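# Move six cart bottles into fridge and close door

## Task

Carry each of the six bottles from the cart into the refrigerator and leave it standing upright there, then close the refrigerator door completely. The task fails if a glass bottle drops any real distance, if the door is swung hard against its stop while opening or closing, or if the robot tips over or finishes leaning. At the end the gripper must have released everything and the robot must have backed away.

## Robot and tools

ROBOT. A TidyBot++: a wheeled base 0.54 m long, 0.50 m wide and 0.38 m tall on four powered casters. It carries a single seven-joint arm ending in a two-finger gripper. The shoulder sits 0.12 m ahead of the base centre and 0.68 m above the floor. Segments: upper arm 0.42 m, forearm 0.31 m, wrist to hand point 0.31 m. Two cameras: base_camera, fixed on the front of the base (644x364 px), and wrist_camera, a fisheye on the hand that looks along the fingers (644x476 px). The arm begins folded with the hand pointing down.

FRAMES. Base frame: metres, origin on the floor below the base centre, x ahead, y to the left, z up. The odometry frame is where the base frame was when the scene began. base_odometry gives x, y and a heading in radians (left positive, -3.142 to 3.142), counted from wheel turns, so slip and drift show up as error. hand_pose is the point between the finger pads, in the base frame; its z axis runs out along the fingers and the fingers close along its y axis.

move. One call is one action. Arguments:
- base: an object holding translate_m (ahead is positive, -2 to 2 m), strafe_m (left is positive, -2 to 2 m) and/or rotate_rad (counter-clockwise from above is positive, -6.3 to 6.3 rad). These are offsets from where the base last reported itself, measured along its axes at that moment, not places in any fixed frame.
- joints: absolute angles in radians, keyed joint_1_rad to joint_7_rad, plus gripper_pos (0 is fully open, 1 is fully closed; gap is roughly 85 x (1 - gripper_pos) mm). Ranges: joint_2_rad ±2.249, joint_4_rad ±2.579, joint_6_rad ±2.099; joints 1, 3, 5 and 7 have no limit but go the short way round, so turn them in steps under half a turn. joint_1_rad positive is clockwise seen from above, the reverse of rotate_rad. joint_7_rad at 1.57 with the hand down opens the fingers to left and right.
- target: one list of seven numbers [x, y, z, qw, qx, qy, qz], an absolute pose of the hand point in the base frame (metres, then a unit quaternion), written the way hand_pose prints it. When target is used, joints may hold only gripper_pos.
- speeds: caps for this action only; translate_m and strafe_m 0.05 to 0.5 m/s, rotate_rad 0.1 to 1.57 rad/s. If translate and strafe are both given, cap only one of them.
- cameras: a list from base_camera, wrist_camera, all. Omitted means all; [] means none.
- blocking: true or omitted waits until everything is at rest; false returns after about half a second while motion goes on.
A move with no action just reports state and pictures. Out-of-range values are refused; unknown keys make the call invalid.

Other tools. wait(seconds 0 to 10, cameras) lets time pass without new commands. stop(cameras) brakes every running motion. zoom_image(camera, region [x0, y0, x1, y1] in pixels, top-left origin, at most 504 by 504) enlarges part of the latest image of base_camera or wrist_camera. read_manual(section "licences") only returns licence text. finished_scene(scene, an integer) ends the scene for good.

RESULT LINES. move reads done, or the worst status of its motions. base_status, joint_status and hand_status report each motion: moving, done, off_target (stopped away from its goal, may still push), contact_stop or time_out (a stop you did not order; the motion then holds where it is), not_followed (targets withheld, shown with joint command not followed or pose unreachable and a cause). hand_status is done within 10 mm and 2 degrees; most targets end off_target by up to about 3 cm. hand_target is where the hand would be if every joint reached its goal. joint_positions, gripper_pos, motor_effort (percent of maximum, peak of the last action in brackets), base_tilt (degrees, forward and right positive), on_its_own (things the robot did unasked), pictures (order of images), Motor temperatures, MOTOR HOT, OVER-TEMPERATURE FAULT, limit_stop_at_motor_heat, ARM HIT and torque_fault. A close to gripper_pos 1 ending off_target means something sits between the fingers; done means the grip is empty.

ORDER. If a move or wait is refused, or an unrequested stop or torque fault first appears, the later move, wait and finished_scene calls in that same reply are skipped.

CORRECTING. To fix hand position, add (wanted position minus hand_pose) to the last target. To hold the hand still, resend hand_target, not hand_pose. For joints, resend last command plus (wanted minus reading). Held loads make the arm sag; never command a loaded joint to its current reading. A hand pointing down reaches at most about 0.94 m high, and only close to the base.

AVOID. Letting a glass bottle slip or falling from height; swinging the fridge door fast into its end; hooking the arm on something high while the base drives or turns, reaching far out from folded near furniture, or swinging a stretched arm sideways, all of which can tip the robot; driving the arm into the base or furniture (the arm keeps pushing and can cause a torque fault that freezes it 10 s); squeezing hard on a bottle still resting on something; releasing objects while moving; long holding or stretched poses that overheat motors (weak braking at 75 °C). Lower held bottles gently and watch hand_pose stall and motor_effort change to sense touchdown.

Each tool is called after "Emit:" as name([rows], argument=value, ...), one row to a line, values as JSON.

## Session

Emit:
move()

Scene clock: 0.00 s.
Motor temperatures (°C): [37 29 26 34 33 38 38]
base_odometry: x=+0.000 y=+0.000 heading=+0.000
base_tilt: forward=-0.6 right=-1.0
base_status: not commanded
joint_positions: joint_1_rad=-0.002 joint_2_rad=-0.379 joint_3_rad=+3.112 joint_4_rad=-2.499 joint_5_rad=+0.015 joint_6_rad=-0.864 joint_7_rad=+1.567 gripper_pos=+0.000
joint_status: not commanded
motor_effort: joint_1_rad=+0 joint_2_rad=-1 joint_3_rad=+0 joint_4_rad=+15 joint_5_rad=+0 joint_6_rad=+1 joint_7_rad=-1
hand_pose: x=+0.2797 y=+0.0016 z=+0.6009 quat_wxyz=(+0.010, +0.997, +0.018, +0.078) (m; base frame)
hand_target: x=+0.2802 y=+0.0017 z=+0.6012 quat_wxyz=(+0.010, +0.997, +0.018, +0.079) (m; base frame)
hand_status: not commanded
pictures: base_camera, wrist_camera

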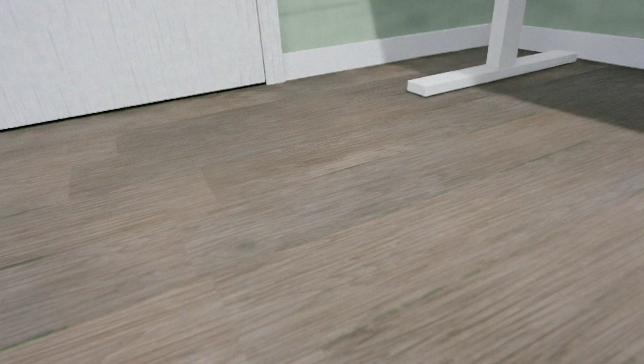

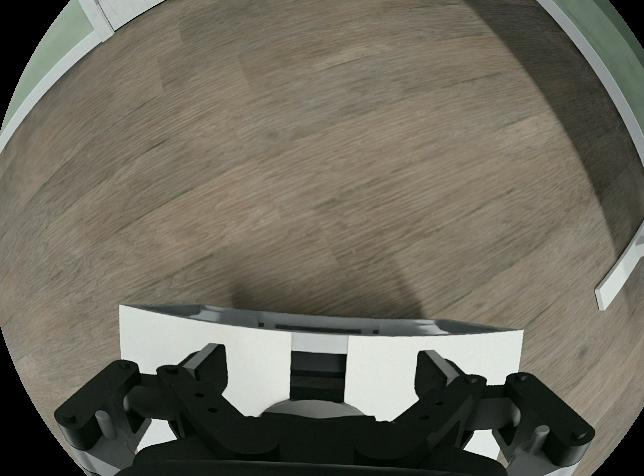

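Emit:
move(joints={"joint_6_rad": 0.35})

Emit:
move(joints={"joint_1_rad": -1.57}, cameras=["wrist_camera"])

Emit:
move(joints={"joint_1_rad": 1.57}, cameras=["wrist_camera"])

Emit:
move(joints={"joint_1_rad": 3.1}, cameras=["wrist_camera"])

Scene clock: 2.07 s.
Motor temperatures (°C): [37 29 26 34 33 38 38]
move: done
base_odometry: x=+0.000 y=+0.000 heading=+0.000
base_tilt: forward=-0.6 right=-0.9
base_status: not commanded
joint_positions: joint_1_rad=-0.002 joint_2_rad=-0.379 joint_3_rad=+3.112 joint_4_rad=-2.499 joint_5_rad=+0.015 joint_6_rad=+0.311 joint_7_rad=+1.567 gripper_pos=+0.000
joint_status: all done
motor_effort: joint_1_rad=+0(1) joint_2_rad=-6(6) joint_3_rad=+0(1) joint_4_rad=+20(20) joint_5_rad=+0(1) joint_6_rad=+8(8) joint_7_rad=-1(1)
hand_pose: x=+0.5333 y=+0.0165 z=+0.8349 quat_wxyz=(-0.003, +0.786, +0.020, +0.618) (m; base frame)
hand_target: x=+0.5361 y=+0.0169 z=+0.8469 quat_wxyz=(-0.004, +0.774, +0.020, +0.633) (m; base frame)
hand_status: not commanded
pictures: base_camera, wrist_camera
camera_calibration:
wrist_camera: T_world_to_cam=[[0.0213516, -0.998125, 0.0573708, -0.0456834], [-0.198859, -0.0604772, -0.97816, 0.98806], [0.979796, 0.0094766, -0.199777, -0.221401], [0, 0, 0, 1]] pos_world=[0.414388, 0.0162555, 0.924871]

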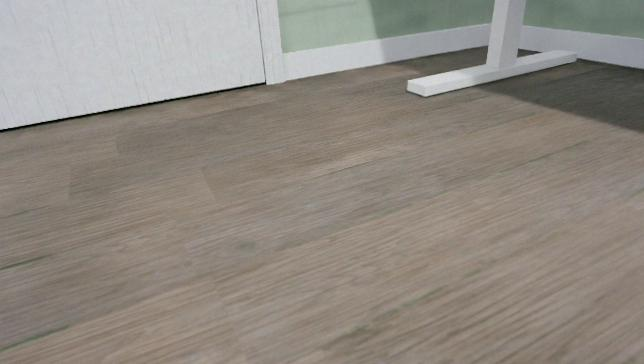

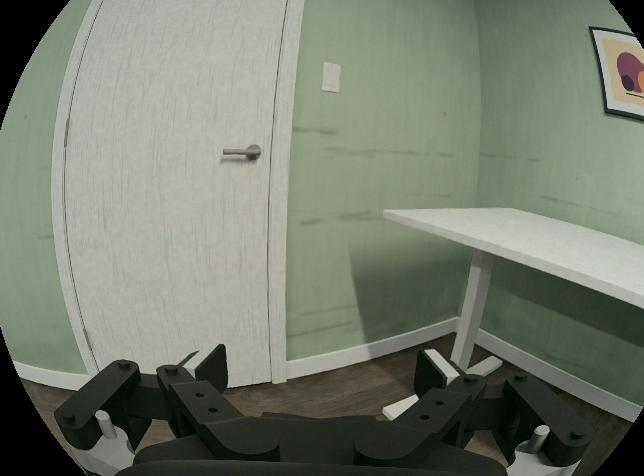

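Scene clock: 4.87 s.
Motor temperatures (°C): [37 29 26 34 33 38 38]
move: done
base_odometry: x=+0.000 y=+0.000 heading=+0.000
base_tilt: forward=-0.6 right=-0.9
base_status: not commanded
joint_positions: joint_1_rad=-1.559 joint_2_rad=-0.379 joint_3_rad=+3.112 joint_4_rad=-2.499 joint_5_rad=+0.015 joint_6_rad=+0.312 joint_7_rad=+1.567 gripper_pos=+0.000
joint_status: all done
motor_effort: joint_1_rad=+0(2) joint_2_rad=-5(6) joint_3_rad=+0(1) joint_4_rad=+19(20) joint_5_rad=+0(1) joint_6_rad=+8(8) joint_7_rad=-1(1)
hand_pose: x=+0.1083 y=+0.4145 z=+0.8351 quat_wxyz=(-0.436, +0.545, +0.566, +0.438) (m; base frame)
hand_target: x=+0.1033 y=+0.4171 z=+0.8469 quat_wxyz=(-0.450, +0.533, +0.561, +0.446) (m; base frame)
hand_status: not commanded
pictures: wrist_camera
camera_calibration:
wrist_camera: T_world_to_cam=[[0.998327, 0.00728089, 0.0573623, -0.161934], [0.0576624, -0.199154, -0.97827, 0.957573], [0.00430125, 0.979941, -0.199241, -0.105817], [0, 0, 0, 1]] pos_world=[0.106902, 0.295578, 0.924971]

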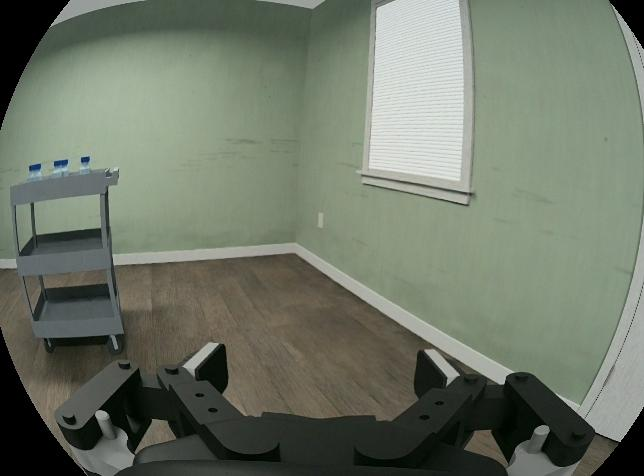

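Scene clock: 8.80 s.
Motor temperatures (°C): [37 29 26 34 33 38 38]
move: done
base_odometry: x=+0.000 y=+0.000 heading=+0.000
base_tilt: forward=-0.6 right=-0.9
base_status: not commanded
joint_positions: joint_1_rad=+1.559 joint_2_rad=-0.379 joint_3_rad=+3.112 joint_4_rad=-2.499 joint_5_rad=+0.015 joint_6_rad=+0.312 joint_7_rad=+1.567 gripper_pos=+0.000
joint_status: all done
motor_effort: joint_1_rad=+0(2) joint_2_rad=-5(6) joint_3_rad=+0(1) joint_4_rad=+19(20) joint_5_rad=+0(1) joint_6_rad=+8(8) joint_7_rad=-1(1)
hand_pose: x=+0.1398 y=-0.4142 z=+0.8352 quat_wxyz=(+0.433, +0.573, -0.538, +0.442) (m; base frame)
hand_target: x=+0.1354 y=-0.4171 z=+0.8469 quat_wxyz=(+0.445, +0.561, -0.533, +0.450) (m; base frame)
hand_status: not commanded
pictures: wrist_camera
camera_calibration:
wrist_camera: T_world_to_cam=[[-0.997855, -0.0315567, 0.0573566, 0.0756185], [-0.0624757, 0.197335, -0.978343, 0.971896], [0.0195548, -0.979828, -0.198883, -0.107965], [0, 0, 0, 1]] pos_world=[0.138287, -0.29519, 0.925038]

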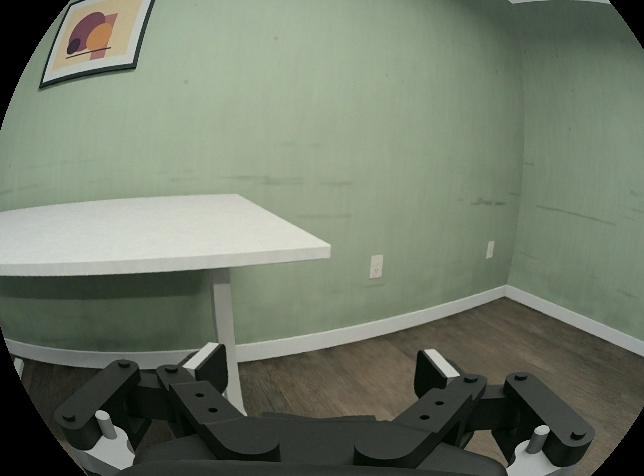

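Scene clock: 11.57 s.
Motor temperatures (°C): [37 29 26 34 33 38 38]
move: done
base_odometry: x=+0.000 y=+0.000 heading=+0.000
base_tilt: forward=-0.6 right=-0.9
base_status: not commanded
joint_positions: joint_1_rad=+3.089 joint_2_rad=-0.379 joint_3_rad=+3.112 joint_4_rad=-2.499 joint_5_rad=+0.015 joint_6_rad=+0.313 joint_7_rad=+1.567 gripper_pos=+0.000
joint_status: all done
motor_effort: joint_1_rad=+0(2) joint_2_rad=-5(6) joint_3_rad=+0(1) joint_4_rad=+20(20) joint_5_rad=+1(1) joint_6_rad=+7(8) joint_7_rad=-1(1)
hand_pose: x=-0.2940 y=-0.0376 z=+0.8352 quat_wxyz=(+0.618, +0.040, -0.785, +0.019) (m; base frame)
hand_target: x=-0.2971 y=-0.0334 z=+0.8469 quat_wxyz=(+0.633, +0.036, -0.773, +0.016) (m; base frame)
hand_status: not commanded
pictures: wrist_camera
camera_calibration:
wrist_camera: T_world_to_cam=[[-0.0721597, 0.995743, 0.0573548, -0.034537], [0.194508, 0.0704496, -0.978368, 0.941324], [-0.978243, -0.0594428, -0.198763, 0.0106615], [0, 0, 0, 1]] pos_world=[-0.175158, -0.0312922, 0.925061]

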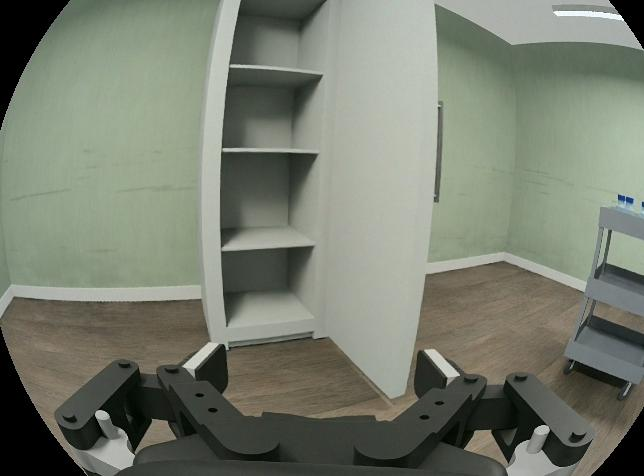

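Emit:
move(joints={"joint_1_rad": -2.6}, cameras=["wrist_camera"])

Emit:
zoom_image(camera="wrist_camera", region=[0, 100, 300, 400])

Emit:
zoom_image(camera="wrist_camera", region=[300, 100, 600, 400])

Scene clock: 13.73 s.
Motor temperatures (°C): [37 29 26 34 33 38 38]
move: done
base_odometry: x=+0.000 y=+0.000 heading=+0.000
base_tilt: forward=-0.6 right=-0.9
base_status: not commanded
joint_positions: joint_1_rad=+3.672 joint_2_rad=-0.379 joint_3_rad=+3.112 joint_4_rad=-2.499 joint_5_rad=+0.015 joint_6_rad=+0.313 joint_7_rad=+1.567 gripper_pos=+0.000
joint_status: all done
motor_effort: joint_1_rad=+1(1) joint_2_rad=-6(6) joint_3_rad=+0(1) joint_4_rad=+20(20) joint_5_rad=+0(1) joint_6_rad=+8(8) joint_7_rad=-1(1)
hand_pose: x=-0.2464 y=+0.1961 z=+0.8353 quat_wxyz=(+0.598, -0.187, -0.763, -0.160) (m; base frame)
hand_target: x=-0.2467 y=+0.2012 z=+0.8469 quat_wxyz=(+0.611, -0.188, -0.751, -0.167) (m; base frame)
hand_status: not commanded
pictures: wrist_camera
camera_calibration:
wrist_camera: T_world_to_cam=[[0.488232, 0.870827, 0.0573538, -0.101223], [0.201095, -0.0483071, -0.97838, 0.940544], [-0.849229, 0.48921, -0.198704, -0.00474674], [0, 0, 0, 1]] pos_world=[-0.143749, 0.135904, 0.925072]

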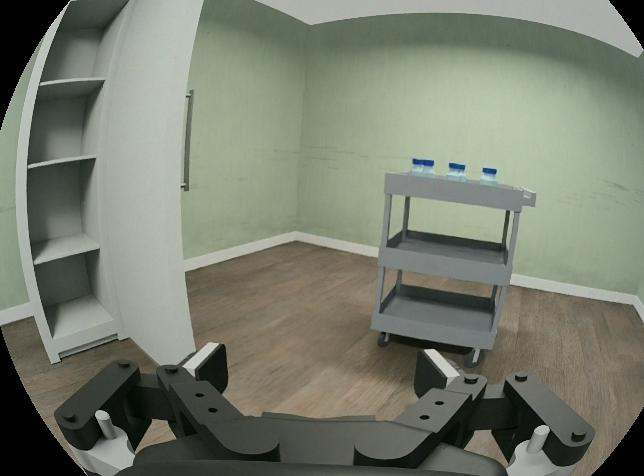

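Scaled by 1.680.

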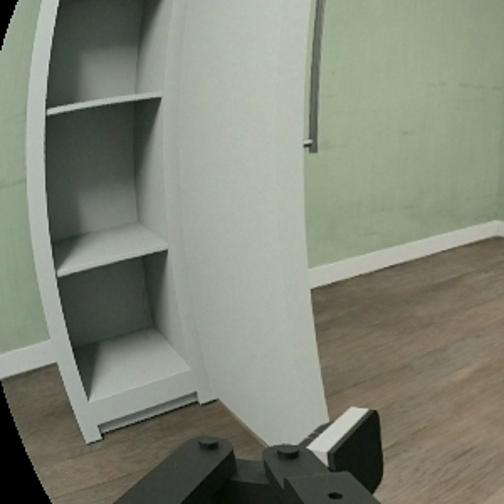

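Scaled by 1.680.

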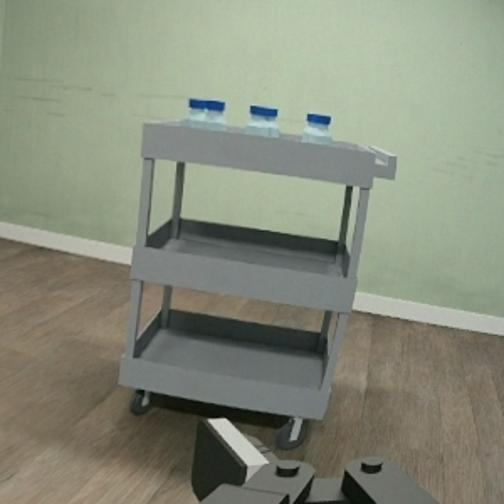

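Emit:
move(base={"translate_m": -0.75, "strafe_m": 0.7, "rotate_rad": 2.16}, joints={"joint_1_rad": 0, "joint_2_rad": 0, "joint_4_rad": -1.0, "joint_6_rad": -1.3})

Scene clock: 18.33 s.
Motor temperatures (°C): [37 29 26 34 33 38 38]
move: done
base_odometry: x=-0.750 y=+0.700 heading=+2.162
base_tilt: forward=-0.6 right=-1.0
base_status: done
joint_positions: joint_1_rad=+6.275 joint_2_rad=-0.008 joint_3_rad=+3.112 joint_4_rad=-1.015 joint_5_rad=+0.015 joint_6_rad=-1.261 joint_7_rad=+1.567 gripper_pos=+0.000
joint_status: all done
motor_effort: joint_1_rad=+0(2) joint_2_rad=-17(22) joint_3_rad=+0(2) joint_4_rad=+19(22) joint_5_rad=+0(1) joint_6_rad=+6(9) joint_7_rad=-1(1)
hand_pose: x=+0.6192 y=+0.0159 z=+1.0708 quat_wxyz=(+0.001, -0.906, -0.015, -0.423) (m; base frame)
hand_target: x=+0.6152 y=+0.0114 z=+1.0651 quat_wxyz=(-0.001, -0.913, -0.011, -0.409) (m; base frame)
hand_status: not commanded
pictures: base_camera, wrist_camera
camera_calibration:
wrist_camera: T_world_to_cam=[[0.0306792, -0.998274, 0.0500697, -0.059664], [-0.612183, -0.0583649, -0.788559, 1.28874], [0.790121, -0.00645946, -0.612917, 0.301658], [0, 0, 0, 1]] pos_world=[0.552427, 0.0176045, 1.20412]

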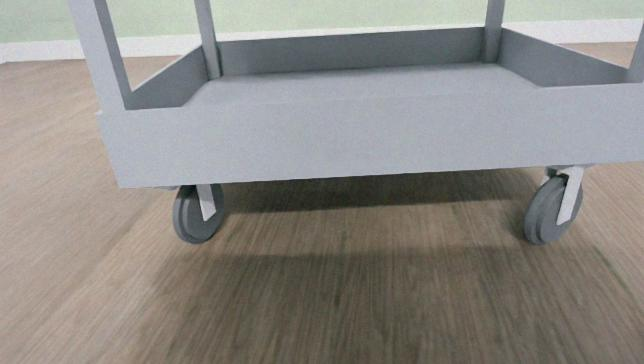

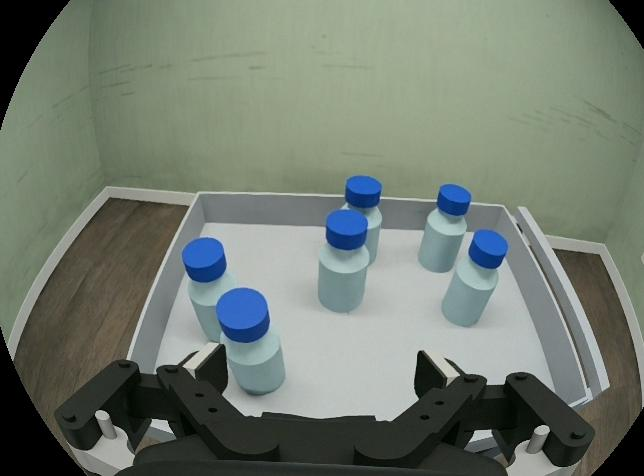

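Emit:
move(base={"translate_m": 0.06, "strafe_m": 0.092}, joints={"joint_2_rad": -0.247, "joint_4_rad": -1.853, "joint_6_rad": -0.50})

Scene clock: 22.27 s.
Motor temperatures (°C): [37 29 26 34 33 38 38]
move: done
base_odometry: x=-0.860 y=+0.699 heading=+2.161
base_tilt: forward=-0.6 right=-1.0
base_status: done
joint_positions: joint_1_rad=+6.277 joint_2_rad=-0.237 joint_3_rad=+3.112 joint_4_rad=-1.844 joint_5_rad=+0.015 joint_6_rad=-0.540 joint_7_rad=+1.567 gripper_pos=+0.000
joint_status: all done
motor_effort: joint_1_rad=-1(3) joint_2_rad=-12(19) joint_3_rad=+0(3) joint_4_rad=+21(22) joint_5_rad=+1(2) joint_6_rad=+7(8) joint_7_rad=-1(1)
hand_pose: x=+0.5947 y=+0.0169 z=+0.9097 quat_wxyz=(+0.000, -0.879, -0.019, -0.477) (m; base frame)
hand_target: x=+0.5975 y=+0.0144 z=+0.9199 quat_wxyz=(-0.002, -0.869, -0.017, -0.495) (m; base frame)
hand_status: not commanded
pictures: base_camera, wrist_camera
camera_calibration:
wrist_camera: T_world_to_cam=[[0.0314046, -0.997773, 0.0588402, -0.0582458], [-0.512432, -0.0666165, -0.85614, 1.14901], [0.858154, -0.00326488, -0.513383, 0.0912189], [0, 0, 0, 1]] pos_world=[0.512336, 0.0187245, 1.03397]

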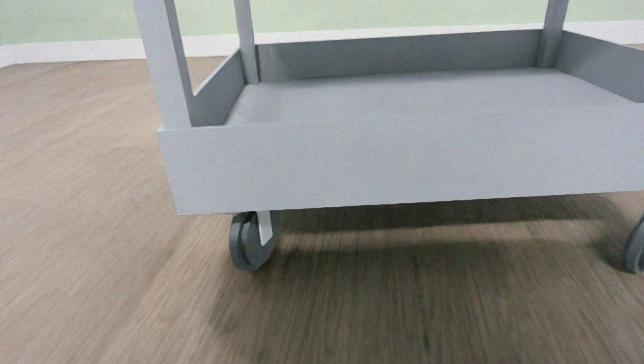

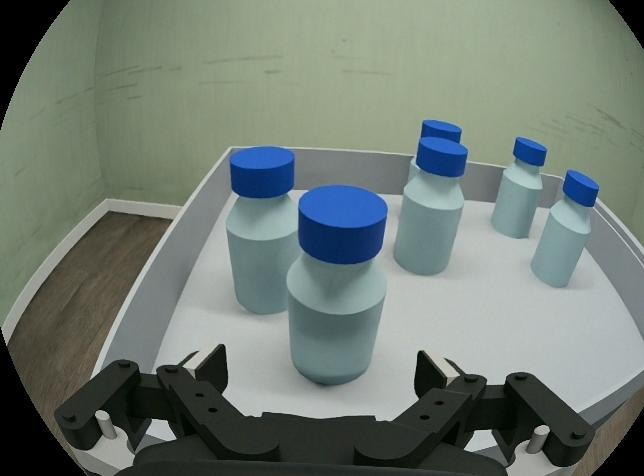

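Emit:
move(base={"strafe_m": -0.004}, joints={"joint_2_rad": 0.019, "joint_4_rad": -1.815, "joint_6_rad": -0.215}, cameras=["wrist_camera"])

Scene clock: 24.37 s.
Motor temperatures (°C): [37 29 26 34 33 38 38]
move: done
base_odometry: x=-0.857 y=+0.701 heading=+2.162
base_tilt: forward=-0.6 right=-1.0
base_status: done
joint_positions: joint_1_rad=+6.278 joint_2_rad=+0.012 joint_3_rad=+3.112 joint_4_rad=-1.830 joint_5_rad=+0.015 joint_6_rad=-0.255 joint_7_rad=+1.567 gripper_pos=+0.000
joint_status: all done
motor_effort: joint_1_rad=-1(2) joint_2_rad=-21(22) joint_3_rad=+0(3) joint_4_rad=+21(22) joint_5_rad=+0(1) joint_6_rad=+6(8) joint_7_rad=-1(1)
hand_pose: x=+0.6954 y=+0.0199 z=+0.8619 quat_wxyz=(+0.004, -0.867, -0.019, -0.499) (m; base frame)
hand_target: x=+0.7063 y=+0.0174 z=+0.8775 quat_wxyz=(+0.004, -0.854, -0.016, -0.520) (m; base frame)
hand_status: not commanded
pictures: wrist_camera
camera_calibration:
wrist_camera: T_world_to_cam=[[0.033043, -0.998158, 0.0508786, -0.0498157], [-0.468992, -0.060439, -0.881132, 1.15112], [0.882584, 0.00525358, -0.470125, -0.0741172], [0, 0, 0, 1]] pos_world=[0.606928, 0.020238, 0.98198]

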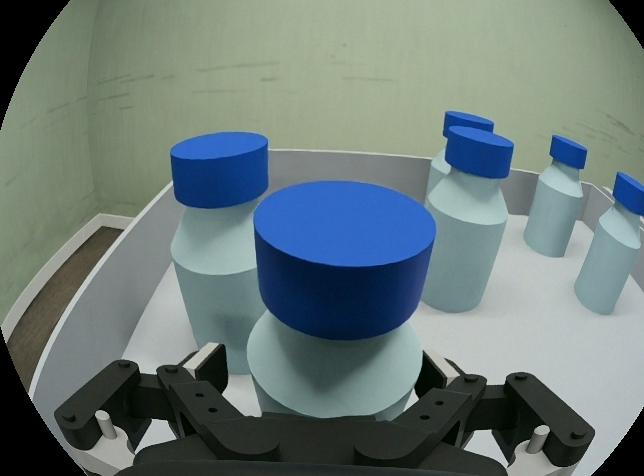

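Emit:
move(base={"strafe_m": -0.004}, cameras=[])

Emit:
move(joints={"gripper_pos": 0.45}, cameras=["wrist_camera"])

Scene clock: 25.03 s.
Motor temperatures (°C): [37 29 26 34 33 38 38]
move: done
base_odometry: x=-0.853 y=+0.703 heading=+2.162
base_tilt: forward=-0.6 right=-1.0
base_status: done
joint_positions: joint_1_rad=+6.280 joint_2_rad=+0.012 joint_3_rad=+3.112 joint_4_rad=-1.830 joint_5_rad=+0.015 joint_6_rad=-0.254 joint_7_rad=+1.567 gripper_pos=+0.000
joint_status: not commanded
motor_effort: joint_1_rad=+0(4) joint_2_rad=-21(23) joint_3_rad=+0(4) joint_4_rad=+20(21) joint_5_rad=+0(1) joint_6_rad=+7(8) joint_7_rad=-1(1)
hand_pose: x=+0.6958 y=+0.0189 z=+0.8628 quat_wxyz=(+0.004, -0.866, -0.018, -0.500) (m; base frame)
hand_target: x=+0.7063 y=+0.0174 z=+0.8775 quat_wxyz=(+0.004, -0.854, -0.016, -0.520) (m; base frame)
hand_status: not commanded
pictures: none
No camera images: "cameras" was empty.

Scene clock: 25.83 s.
Motor temperatures (°C): [37 29 26 34 33 38 38]
move: off_target
base_odometry: x=-0.853 y=+0.703 heading=+2.162
base_tilt: forward=-0.6 right=-1.0
base_status: not commanded
joint_positions: joint_1_rad=+6.280 joint_2_rad=+0.012 joint_3_rad=+3.112 joint_4_rad=-1.829 joint_5_rad=+0.015 joint_6_rad=-0.252 joint_7_rad=+1.567 gripper_pos=+0.242
joint_status: gripper_pos off_target (ended at +0.242, target +0.450)
motor_effort: joint_1_rad=-1(1) joint_2_rad=-21(21) joint_3_rad=+0(1) joint_4_rad=+21(22) joint_5_rad=+0(1) joint_6_rad=+7(8) joint_7_rad=+0(1)
hand_pose: x=+0.6962 y=+0.0189 z=+0.8638 quat_wxyz=(+0.004, -0.865, -0.018, -0.501) (m; base frame)
hand_target: x=+0.7063 y=+0.0174 z=+0.8775 quat_wxyz=(+0.004, -0.854, -0.016, -0.520) (m; base frame)
hand_status: not commanded
pictures: wrist_camera
camera_calibration:
wrist_camera: T_world_to_cam=[[0.0309302, -0.998226, 0.0508647, -0.0495112], [-0.464756, -0.0594164, -0.883443, 1.15212], [0.884898, 0.00368539, -0.46577, -0.0793471], [0, 0, 0, 1]] pos_world=[0.607198, 0.0193236, 0.983389]

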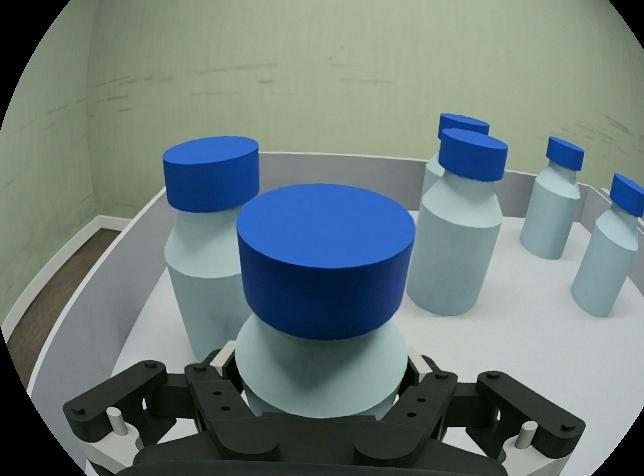

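Emit:
move(joints={"joint_2_rad": 0.004, "joint_4_rad": -1.397, "joint_6_rad": -0.655}, cameras=["wrist_camera"])

Scene clock: 28.00 s.
Motor temperatures (°C): [37 29 26 34 33 38 38]
move: done
base_odometry: x=-0.853 y=+0.703 heading=+2.162
base_tilt: forward=-0.6 right=-1.0
base_status: not commanded
joint_positions: joint_1_rad=+6.280 joint_2_rad=+0.022 joint_3_rad=+3.112 joint_4_rad=-1.434 joint_5_rad=+0.015 joint_6_rad=-0.640 joint_7_rad=+1.567 gripper_pos=+0.242
joint_status: all done
motor_effort: joint_1_rad=+0(1) joint_2_rad=-26(27) joint_3_rad=+0(0) joint_4_rad=+25(27) joint_5_rad=+0(1) joint_6_rad=+10(12) joint_7_rad=-1(1)
hand_pose: x=+0.7093 y=+0.0175 z=+0.9826 quat_wxyz=(+0.002, -0.866, -0.015, -0.500) (m; base frame)
hand_target: x=+0.7053 y=+0.0156 z=+1.0105 quat_wxyz=(+0.002, -0.856, -0.014, -0.517) (m; base frame)
hand_status: not commanded
pictures: wrist_camera
camera_calibration:
wrist_camera: T_world_to_cam=[[0.0253653, -0.998375, 0.0510267, -0.0534904], [-0.46778, -0.0569638, -0.882008, 1.2638], [0.883481, -0.00149687, -0.468465, -0.0317977], [0, 0, 0, 1]] pos_world=[0.620631, 0.01854, 1.10252]

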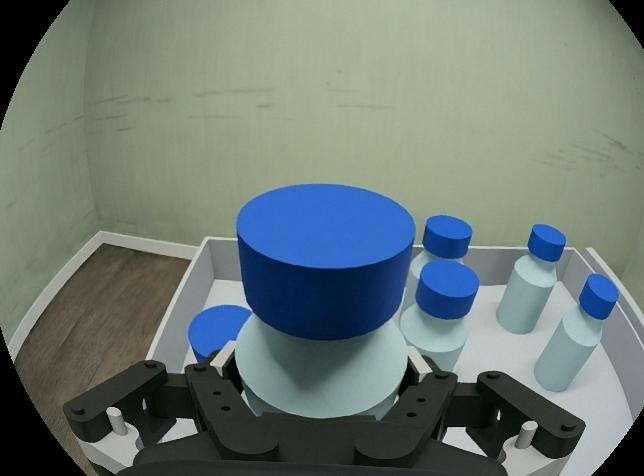

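Emit:
move(base={"translate_m": -0.745, "strafe_m": -0.076}, joints={"gripper_pos": 0.5}, blocking=false, cameras=[])

Emit:
wait(seconds=0.8, cameras=[])

Emit:
move(joints={"joint_1_rad": -1.44}, cameras=["wrist_camera"])

Scene clock: 29.30 s.
Motor temperatures (°C): [37 29 26 34 33 38 38]
move: moving
base_odometry: x=-0.800 y=+0.638 heading=+2.162
base_tilt: forward=-0.6 right=-1.0
base_status: translate_m moving; strafe_m moving
joint_positions: joint_1_rad=+6.282 joint_2_rad=+0.027 joint_3_rad=+3.112 joint_4_rad=-1.433 joint_5_rad=+0.015 joint_6_rad=-0.641 joint_7_rad=+1.567 gripper_pos=+0.242
joint_status: gripper_pos off_target (ended at +0.242, target +0.500)
motor_effort: joint_1_rad=+1(3) joint_2_rad=-27(31) joint_3_rad=+0(3) joint_4_rad=+25(26) joint_5_rad=+1(1) joint_6_rad=+9(10) joint_7_rad=-1(1)
hand_pose: x=+0.7108 y=+0.0166 z=+0.9799 quat_wxyz=(+0.002, -0.868, -0.015, -0.497) (m; base frame)
hand_target: x=+0.7053 y=+0.0156 z=+1.0105 quat_wxyz=(+0.002, -0.856, -0.014, -0.517) (m; base frame)
hand_status: not commanded
pictures: none
No camera images: "cameras" was empty.

Scene clock: 30.10 s.
Motor temperatures (°C): [37 29 26 34 33 38 38]
earlier move: moving
base_odometry: x=-0.522 y=+0.303 heading=+2.161
base_tilt: forward=-0.6 right=-1.0
base_status: translate_m moving; strafe_m moving
joint_positions: joint_1_rad=+6.282 joint_2_rad=+0.017 joint_3_rad=+3.112 joint_4_rad=-1.433 joint_5_rad=+0.015 joint_6_rad=-0.646 joint_7_rad=+1.567 gripper_pos=+0.242
joint_status: gripper_pos off_target (ended at +0.242, target +0.500)
motor_effort: joint_1_rad=+0(3) joint_2_rad=-22(31) joint_3_rad=+0(3) joint_4_rad=+26(26) joint_5_rad=+0(1) joint_6_rad=+10(11) joint_7_rad=-1(1)
hand_pose: x=+0.7069 y=+0.0165 z=+0.9848 quat_wxyz=(+0.002, -0.866, -0.015, -0.500) (m; base frame)
hand_target: x=+0.7053 y=+0.0156 z=+1.0105 quat_wxyz=(+0.002, -0.856, -0.014, -0.517) (m; base frame)
hand_status: not commanded
wait: 0.80 s; no rest
pictures: none
No camera images: "cameras" was empty.

Scene clock: 32.80 s.
Motor temperatures (°C): [37 29 26 34 33 38 38]
move: done
base_odometry: x=-0.375 y=+0.126 heading=+2.162
base_tilt: forward=-0.6 right=-1.0
base_status: done
joint_positions: joint_1_rad=+4.850 joint_2_rad=+0.017 joint_3_rad=+3.112 joint_4_rad=-1.432 joint_5_rad=+0.015 joint_6_rad=-0.647 joint_7_rad=+1.567 gripper_pos=+0.242
joint_status: all done
motor_effort: joint_1_rad=-1(3) joint_2_rad=-25(27) joint_3_rad=+0(2) joint_4_rad=+25(26) joint_5_rad=+1(1) joint_6_rad=+10(11) joint_7_rad=-1(1)
hand_pose: x=+0.1843 y=+0.5845 z=+0.9849 quat_wxyz=(+0.329, -0.644, -0.579, -0.376) (m; base frame)
hand_target: x=+0.1800 y=+0.5834 z=+1.0105 quat_wxyz=(+0.342, -0.635, -0.575, -0.387) (m; base frame)
hand_status: not commanded
pictures: wrist_camera
camera_calibration:
wrist_camera: T_world_to_cam=[[0.992013, -0.115291, 0.0511626, -0.168713], [-0.00929353, -0.47133, -0.881908, 1.21009], [0.12579, 0.874389, -0.468637, 0.0617979], [0, 0, 0, 1]] pos_world=[0.170838, 0.496863, 1.10478]

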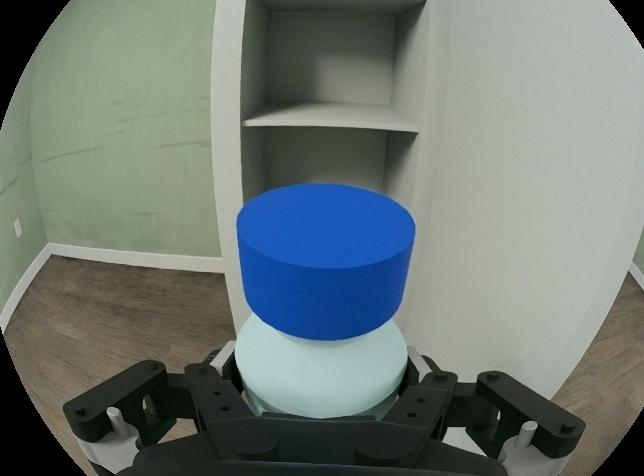

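Emit:
move(base={"translate_m": 0.035, "strafe_m": 0.4}, joints={"joint_1_rad": -1.47}, cameras=["wrist_camera"])

Scene clock: 35.17 s.
Motor temperatures (°C): [37 29 26 34 33 38 38]
move: done
base_odometry: x=-0.727 y=-0.068 heading=+2.163
base_tilt: forward=-0.6 right=-1.0
base_status: done
joint_positions: joint_1_rad=+4.819 joint_2_rad=+0.024 joint_3_rad=+3.112 joint_4_rad=-1.430 joint_5_rad=+0.015 joint_6_rad=-0.649 joint_7_rad=+1.567 gripper_pos=+0.242
joint_status: all done
motor_effort: joint_1_rad=+0(2) joint_2_rad=-25(29) joint_3_rad=+0(2) joint_4_rad=+25(27) joint_5_rad=+1(1) joint_6_rad=+10(11) joint_7_rad=-1(1)
hand_pose: x=+0.1663 y=+0.5883 z=+0.9813 quat_wxyz=(+0.333, -0.636, -0.591, -0.368) (m; base frame)
hand_target: x=+0.1624 y=+0.5849 z=+1.0105 quat_wxyz=(+0.348, -0.626, -0.584, -0.382) (m; base frame)
hand_status: not commanded
pictures: wrist_camera
camera_calibration:
wrist_camera: T_world_to_cam=[[0.995162, -0.0839781, 0.0510003, -0.168996], [0.00472857, -0.477541, -0.878597, 1.20663], [0.0981376, 0.874587, -0.474834, 0.0696344], [0, 0, 0, 1]] pos_world=[0.155639, 0.501124, 1.10183]

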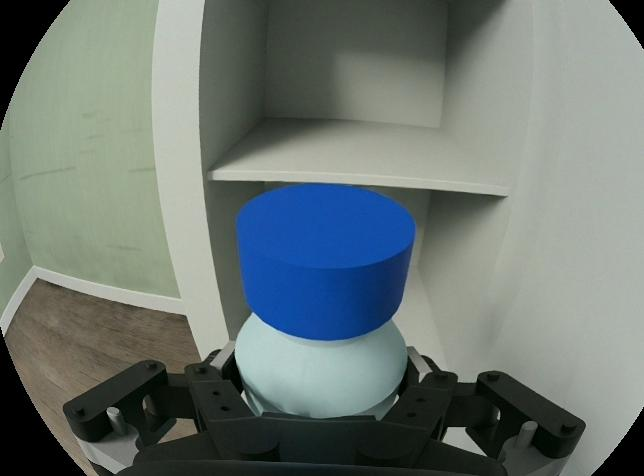

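Emit:
move(joints={"joint_2_rad": 0.01, "joint_4_rad": -1.19, "joint_6_rad": -0.84}, cameras=["wrist_camera"])

Emit:
move(base={"translate_m": -0.02, "strafe_m": 0.55}, cameras=["wrist_camera"])

Scene clock: 37.10 s.
Motor temperatures (°C): [37 29 26 34 33 38 38]
move: done
base_odometry: x=-0.727 y=-0.068 heading=+2.163
base_tilt: forward=-0.6 right=-1.0
base_status: not commanded
joint_positions: joint_1_rad=+4.819 joint_2_rad=+0.022 joint_3_rad=+3.112 joint_4_rad=-1.223 joint_5_rad=+0.015 joint_6_rad=-0.825 joint_7_rad=+1.567 gripper_pos=+0.242
joint_status: all done
motor_effort: joint_1_rad=-1(2) joint_2_rad=-24(27) joint_3_rad=+0(0) joint_4_rad=+25(27) joint_5_rad=+1(1) joint_6_rad=+10(11) joint_7_rad=-1(1)
hand_pose: x=+0.1661 y=+0.5783 z=+1.0540 quat_wxyz=(+0.342, -0.631, -0.584, -0.379) (m; base frame)
hand_target: x=+0.1623 y=+0.5729 z=+1.0757 quat_wxyz=(+0.352, -0.624, -0.580, -0.387) (m; base frame)
hand_status: not commanded
pictures: wrist_camera
camera_calibration:
wrist_camera: T_world_to_cam=[[0.99484, -0.0881822, 0.0501761, -0.170056], [0.00527101, -0.448961, -0.893536, 1.26481], [0.101321, 0.88919, -0.446179, 0.0737236], [0, 0, 0, 1]] pos_world=[0.155042, 0.487301, 1.17158]

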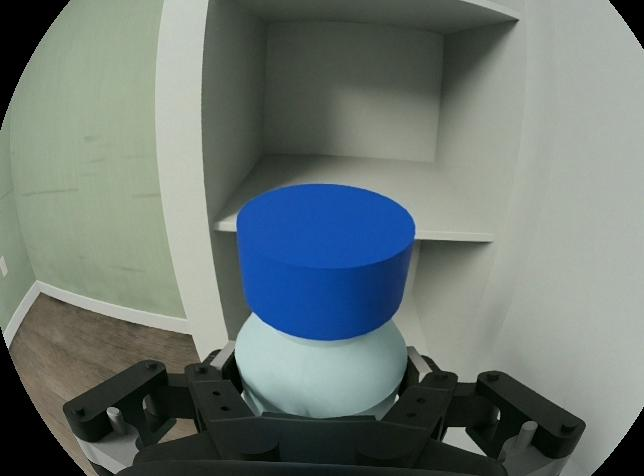

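Scene clock: 39.50 s.
Motor temperatures (°C): [37 29 26 34 33 38 38]
move: done
base_odometry: x=-1.172 y=-0.392 heading=+2.162
base_tilt: forward=-0.6 right=-1.0
base_status: done
joint_positions: joint_1_rad=+4.819 joint_2_rad=+0.030 joint_3_rad=+3.112 joint_4_rad=-1.222 joint_5_rad=+0.015 joint_6_rad=-0.831 joint_7_rad=+1.567 gripper_pos=+0.242
joint_status: not commanded
motor_effort: joint_1_rad=+0(2) joint_2_rad=-25(30) joint_3_rad=+0(2) joint_4_rad=+25(26) joint_5_rad=+0(1) joint_6_rad=+10(11) joint_7_rad=-1(1)
hand_pose: x=+0.1662 y=+0.5802 z=+1.0483 quat_wxyz=(+0.338, -0.634, -0.586, -0.375) (m; base frame)
hand_target: x=+0.1623 y=+0.5729 z=+1.0757 quat_wxyz=(+0.352, -0.624, -0.580, -0.387) (m; base frame)
hand_status: not commanded
pictures: wrist_camera
camera_calibration:
wrist_camera: T_world_to_cam=[[0.994921, -0.087327, 0.0500608, -0.170072], [0.00425219, -0.460427, -0.887687, 1.26135], [0.100568, 0.883392, -0.457717, 0.0850561], [0, 0, 0, 1]] pos_world=[0.155291, 0.49077, 1.16713]

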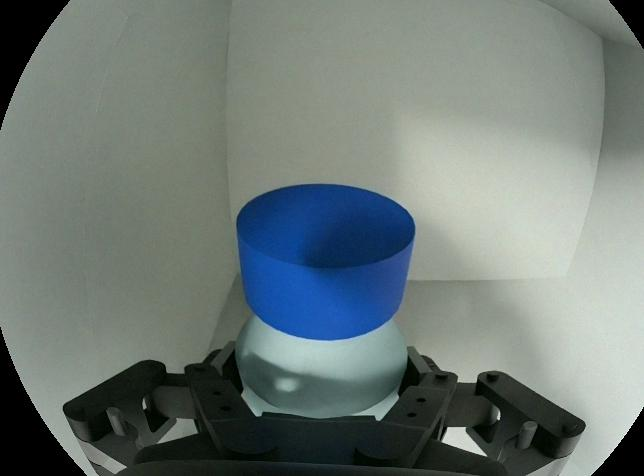

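Emit:
move(base={"translate_m": 0.025, "strafe_m": 0.09}, cameras=["base_camera","wrist_camera"])

Scene clock: 41.20 s.
Motor temperatures (°C): [37 29 26 34 33 38 38]
move: done
base_odometry: x=-1.261 y=-0.421 heading=+2.163
base_tilt: forward=-0.6 right=-1.0
base_status: done
joint_positions: joint_1_rad=+4.818 joint_2_rad=+0.028 joint_3_rad=+3.112 joint_4_rad=-1.222 joint_5_rad=+0.015 joint_6_rad=-0.833 joint_7_rad=+1.567 gripper_pos=+0.242
joint_status: not commanded
motor_effort: joint_1_rad=+0(2) joint_2_rad=-25(29) joint_3_rad=+0(2) joint_4_rad=+25(26) joint_5_rad=+0(1) joint_6_rad=+10(11) joint_7_rad=-1(1)
hand_pose: x=+0.1658 y=+0.5794 z=+1.0492 quat_wxyz=(+0.339, -0.633, -0.586, -0.375) (m; base frame)
hand_target: x=+0.1623 y=+0.5729 z=+1.0757 quat_wxyz=(+0.352, -0.624, -0.580, -0.387) (m; base frame)
hand_status: not commanded
pictures: base_camera, wrist_camera
camera_calibration:
wrist_camera: T_world_to_cam=[[0.99497, -0.0867425, 0.0501003, -0.170122], [0.00464153, -0.459687, -0.888069, 1.26166], [0.100064, 0.883835, -0.456972, 0.0852797], [0, 0, 0, 1]] pos_world=[0.154877, 0.489839, 1.16793]

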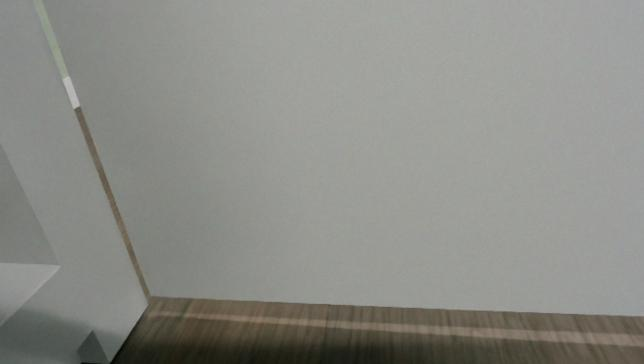

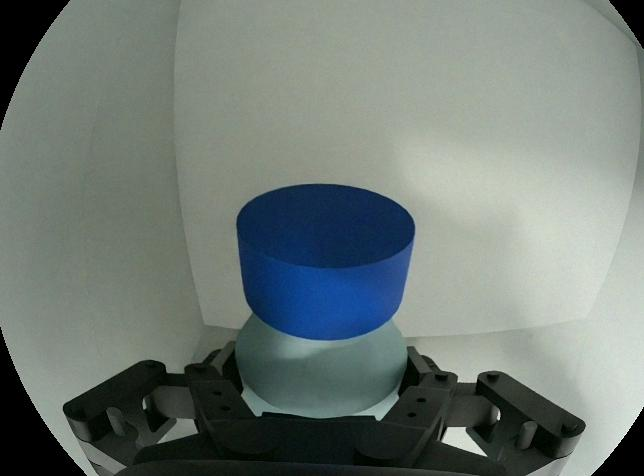

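Emit:
move(joints={"joint_2_rad": -0.004, "joint_4_rad": -1.29, "joint_6_rad": -0.752}, cameras=[])

Emit:
move(joints={"joint_2_rad": -0.010, "joint_4_rad": -1.336, "joint_6_rad": -0.712}, cameras=["wrist_camera"])

Scene clock: 42.33 s.
Motor temperatures (°C): [37 29 26 34 33 38 38]
move: done
base_odometry: x=-1.261 y=-0.421 heading=+2.163
base_tilt: forward=-0.6 right=-1.0
base_status: not commanded
joint_positions: joint_1_rad=+4.818 joint_2_rad=+0.018 joint_3_rad=+3.112 joint_4_rad=-1.311 joint_5_rad=+0.015 joint_6_rad=-0.804 joint_7_rad=+1.567 gripper_pos=+0.242
joint_status: all done
motor_effort: joint_1_rad=+0(1) joint_2_rad=-24(27) joint_3_rad=+0(0) joint_4_rad=+25(27) joint_5_rad=+0(1) joint_6_rad=+9(11) joint_7_rad=-1(1)
hand_pose: x=+0.1651 y=+0.5741 z=+1.0118 quat_wxyz=(+0.324, -0.642, -0.595, -0.359) (m; base frame)
hand_target: x=+0.1621 y=+0.5760 z=+1.0507 quat_wxyz=(+0.353, -0.623, -0.581, -0.388) (m; base frame)
hand_status: not commanded
pictures: none
No camera images: "cameras" was empty.

Scene clock: 43.03 s.
Motor temperatures (°C): [37 29 26 34 33 38 38]
move: done
base_odometry: x=-1.261 y=-0.421 heading=+2.163
base_tilt: forward=-0.6 right=-1.0
base_status: not commanded
joint_positions: joint_1_rad=+4.818 joint_2_rad=+0.010 joint_3_rad=+3.112 joint_4_rad=-1.346 joint_5_rad=+0.015 joint_6_rad=-0.763 joint_7_rad=+1.567 gripper_pos=+0.242
joint_status: all done
motor_effort: joint_1_rad=+0(1) joint_2_rad=-23(25) joint_3_rad=+0(0) joint_4_rad=+25(25) joint_5_rad=+0(1) joint_6_rad=+9(11) joint_7_rad=-1(1)
hand_pose: x=+0.1650 y=+0.5747 z=+1.0074 quat_wxyz=(+0.328, -0.639, -0.593, -0.363) (m; base frame)
hand_target: x=+0.1619 y=+0.5768 z=+1.0386 quat_wxyz=(+0.353, -0.623, -0.581, -0.388) (m; base frame)
hand_status: not commanded
pictures: wrist_camera
camera_calibration:
wrist_camera: T_world_to_cam=[[0.995158, -0.0838638, 0.051249, -0.170475], [0.00339043, -0.491838, -0.87068, 1.22353], [0.0982247, 0.866638, -0.489173, 0.112975], [0, 0, 0, 1]] pos_world=[0.154405, 0.489574, 1.1293]

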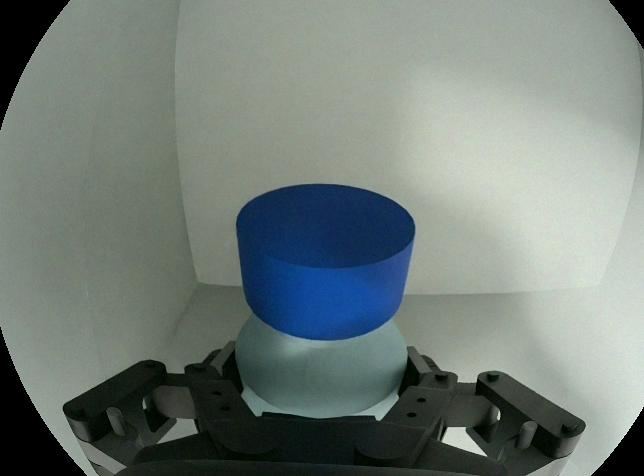

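Emit:
move(joints={"joint_2_rad": -0.012, "joint_4_rad": -1.355, "joint_6_rad": -0.675}, cameras=[])

Emit:
move(joints={"joint_2_rad": -0.014, "joint_4_rad": -1.375, "joint_6_rad": -0.655}, cameras=["wrist_camera"])

Scene clock: 43.83 s.
Motor temperatures (°C): [37 29 26 34 33 38 38]
move: done
base_odometry: x=-1.261 y=-0.421 heading=+2.163
base_tilt: forward=-0.6 right=-1.0
base_status: not commanded
joint_positions: joint_1_rad=+4.818 joint_2_rad=+0.008 joint_3_rad=+3.112 joint_4_rad=-1.366 joint_5_rad=+0.015 joint_6_rad=-0.725 joint_7_rad=+1.567 gripper_pos=+0.242
joint_status: all done
motor_effort: joint_1_rad=+1(1) joint_2_rad=-23(24) joint_3_rad=+0(0) joint_4_rad=+25(25) joint_5_rad=+0(1) joint_6_rad=+9(10) joint_7_rad=-1(1)
hand_pose: x=+0.1651 y=+0.5782 z=+1.0072 quat_wxyz=(+0.334, -0.636, -0.590, -0.369) (m; base frame)
hand_target: x=+0.1620 y=+0.5799 z=+1.0389 quat_wxyz=(+0.358, -0.619, -0.577, -0.394) (m; base frame)
hand_status: not commanded
pictures: none
No camera images: "cameras" was empty.

Scene clock: 44.40 s.
Motor temperatures (°C): [37 29 26 34 33 38 38]
move: done
base_odometry: x=-1.261 y=-0.421 heading=+2.163
base_tilt: forward=-0.6 right=-1.0
base_status: not commanded
joint_positions: joint_1_rad=+4.818 joint_2_rad=+0.002 joint_3_rad=+3.112 joint_4_rad=-1.382 joint_5_rad=+0.015 joint_6_rad=-0.704 joint_7_rad=+1.567 gripper_pos=+0.242
joint_status: all done
motor_effort: joint_1_rad=-1(1) joint_2_rad=-23(24) joint_3_rad=+0(0) joint_4_rad=+24(25) joint_5_rad=+0(0) joint_6_rad=+9(10) joint_7_rad=-1(1)
hand_pose: x=+0.1649 y=+0.5780 z=+1.0074 quat_wxyz=(+0.337, -0.633, -0.588, -0.373) (m; base frame)
hand_target: x=+0.1619 y=+0.5806 z=+1.0340 quat_wxyz=(+0.359, -0.618, -0.577, -0.395) (m; base frame)
hand_status: not commanded
pictures: wrist_camera
camera_calibration:
wrist_camera: T_world_to_cam=[[0.995086, -0.084618, 0.0514123, -0.169886], [0.00626712, -0.464382, -0.885613, 1.22384], [0.0988137, 0.881583, -0.46157, 0.073617], [0, 0, 0, 1]] pos_world=[0.154107, 0.489052, 1.12656]

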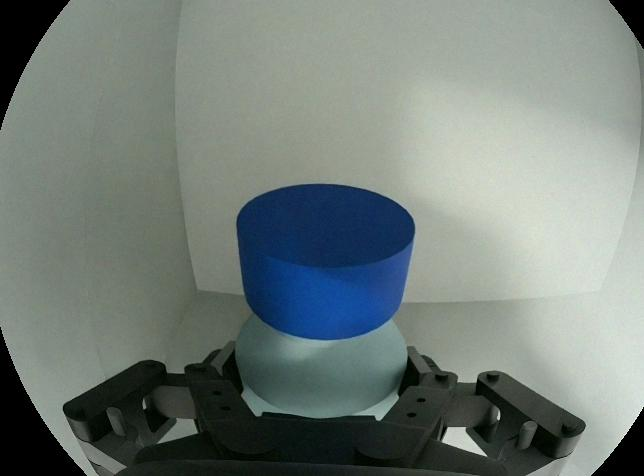

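Emit:
move(joints={"joint_2_rad": -0.022, "joint_4_rad": -1.405, "joint_6_rad": -0.633}, cameras=["wrist_camera"])

Scene clock: 45.13 s.
Motor temperatures (°C): [37 29 26 34 33 38 38]
move: done
base_odometry: x=-1.261 y=-0.421 heading=+2.163
base_tilt: forward=-0.6 right=-1.0
base_status: not commanded
joint_positions: joint_1_rad=+4.818 joint_2_rad=-0.009 joint_3_rad=+3.112 joint_4_rad=-1.405 joint_5_rad=+0.015 joint_6_rad=-0.675 joint_7_rad=+1.567 gripper_pos=+0.242
joint_status: all done
motor_effort: joint_1_rad=+0(1) joint_2_rad=-22(23) joint_3_rad=-1(1) joint_4_rad=+23(24) joint_5_rad=+0(1) joint_6_rad=+9(9) joint_7_rad=-1(1)
hand_pose: x=+0.1646 y=+0.5767 z=+1.0078 quat_wxyz=(+0.342, -0.630, -0.585, -0.378) (m; base frame)
hand_target: x=+0.1616 y=+0.5786 z=+1.0271 quat_wxyz=(+0.359, -0.618, -0.577, -0.395) (m; base frame)
hand_status: not commanded
pictures: wrist_camera
camera_calibration:
wrist_camera: T_world_to_cam=[[0.995038, -0.085026, 0.0516647, -0.169722], [0.00792109, -0.449935, -0.893026, 1.22246], [0.0991762, 0.889005, -0.447029, 0.0559511], [0, 0, 0, 1]] pos_world=[0.153647, 0.485856, 1.12547]

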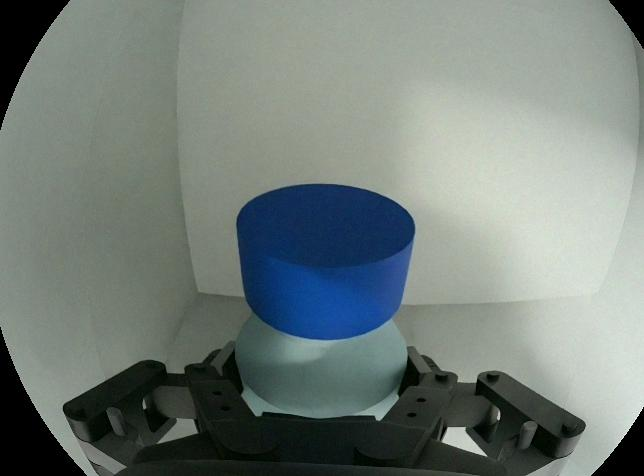

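Emit:
move(joints={"joint_6_rad": -0.672}, cameras=[])

Emit:
move(joints={"gripper_pos": 0.05}, cameras=["wrist_camera"])

Scene clock: 45.77 s.
Motor temperatures (°C): [37 29 26 34 33 38 38]
move: done
base_odometry: x=-1.261 y=-0.421 heading=+2.163
base_tilt: forward=-0.6 right=-1.0
base_status: not commanded
joint_positions: joint_1_rad=+4.818 joint_2_rad=-0.012 joint_3_rad=+3.112 joint_4_rad=-1.406 joint_5_rad=+0.015 joint_6_rad=-0.681 joint_7_rad=+1.567 gripper_pos=+0.242
joint_status: all done
motor_effort: joint_1_rad=+0(1) joint_2_rad=-22(22) joint_3_rad=+0(1) joint_4_rad=+23(24) joint_5_rad=+0(0) joint_6_rad=+8(10) joint_7_rad=-1(1)
hand_pose: x=+0.1645 y=+0.5749 z=+1.0077 quat_wxyz=(+0.341, -0.631, -0.586, -0.377) (m; base frame)
hand_target: x=+0.1614 y=+0.5732 z=+1.0163 quat_wxyz=(+0.348, -0.626, -0.584, -0.383) (m; base frame)
hand_status: not commanded
pictures: none
No camera images: "cameras" was empty.

Scene clock: 46.63 s.
Motor temperatures (°C): [37 29 26 34 33 38 38]
move: done
base_odometry: x=-1.261 y=-0.421 heading=+2.163
base_tilt: forward=-0.6 right=-1.0
base_status: not commanded
joint_positions: joint_1_rad=+4.818 joint_2_rad=-0.019 joint_3_rad=+3.112 joint_4_rad=-1.407 joint_5_rad=+0.015 joint_6_rad=-0.681 joint_7_rad=+1.567 gripper_pos=+0.050
joint_status: all done
motor_effort: joint_1_rad=+1(1) joint_2_rad=-20(23) joint_3_rad=+0(0) joint_4_rad=+21(25) joint_5_rad=+0(1) joint_6_rad=+7(9) joint_7_rad=-1(1)
hand_pose: x=+0.1642 y=+0.5725 z=+1.0113 quat_wxyz=(+0.343, -0.630, -0.585, -0.379) (m; base frame)
hand_target: x=+0.1614 y=+0.5732 z=+1.0163 quat_wxyz=(+0.348, -0.626, -0.584, -0.383) (m; base frame)
hand_status: not commanded
pictures: wrist_camera
camera_calibration:
wrist_camera: T_world_to_cam=[[0.995005, -0.0852687, 0.0519148, -0.169974], [0.00833567, -0.447255, -0.894367, 1.22344], [0.0994807, 0.890332, -0.44431, 0.0577381], [0, 0, 0, 1]] pos_world=[0.153183, 0.481291, 1.12868]

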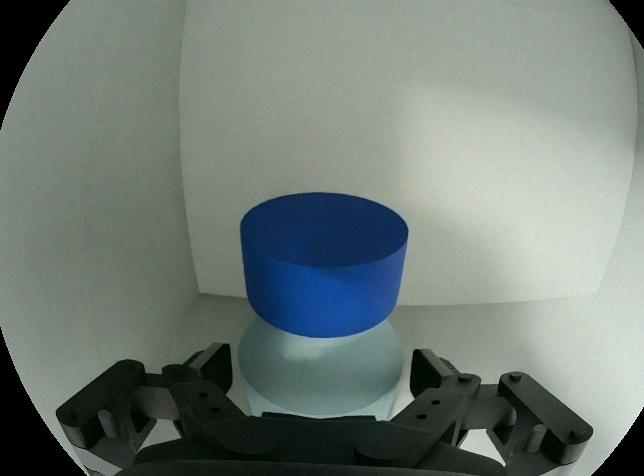

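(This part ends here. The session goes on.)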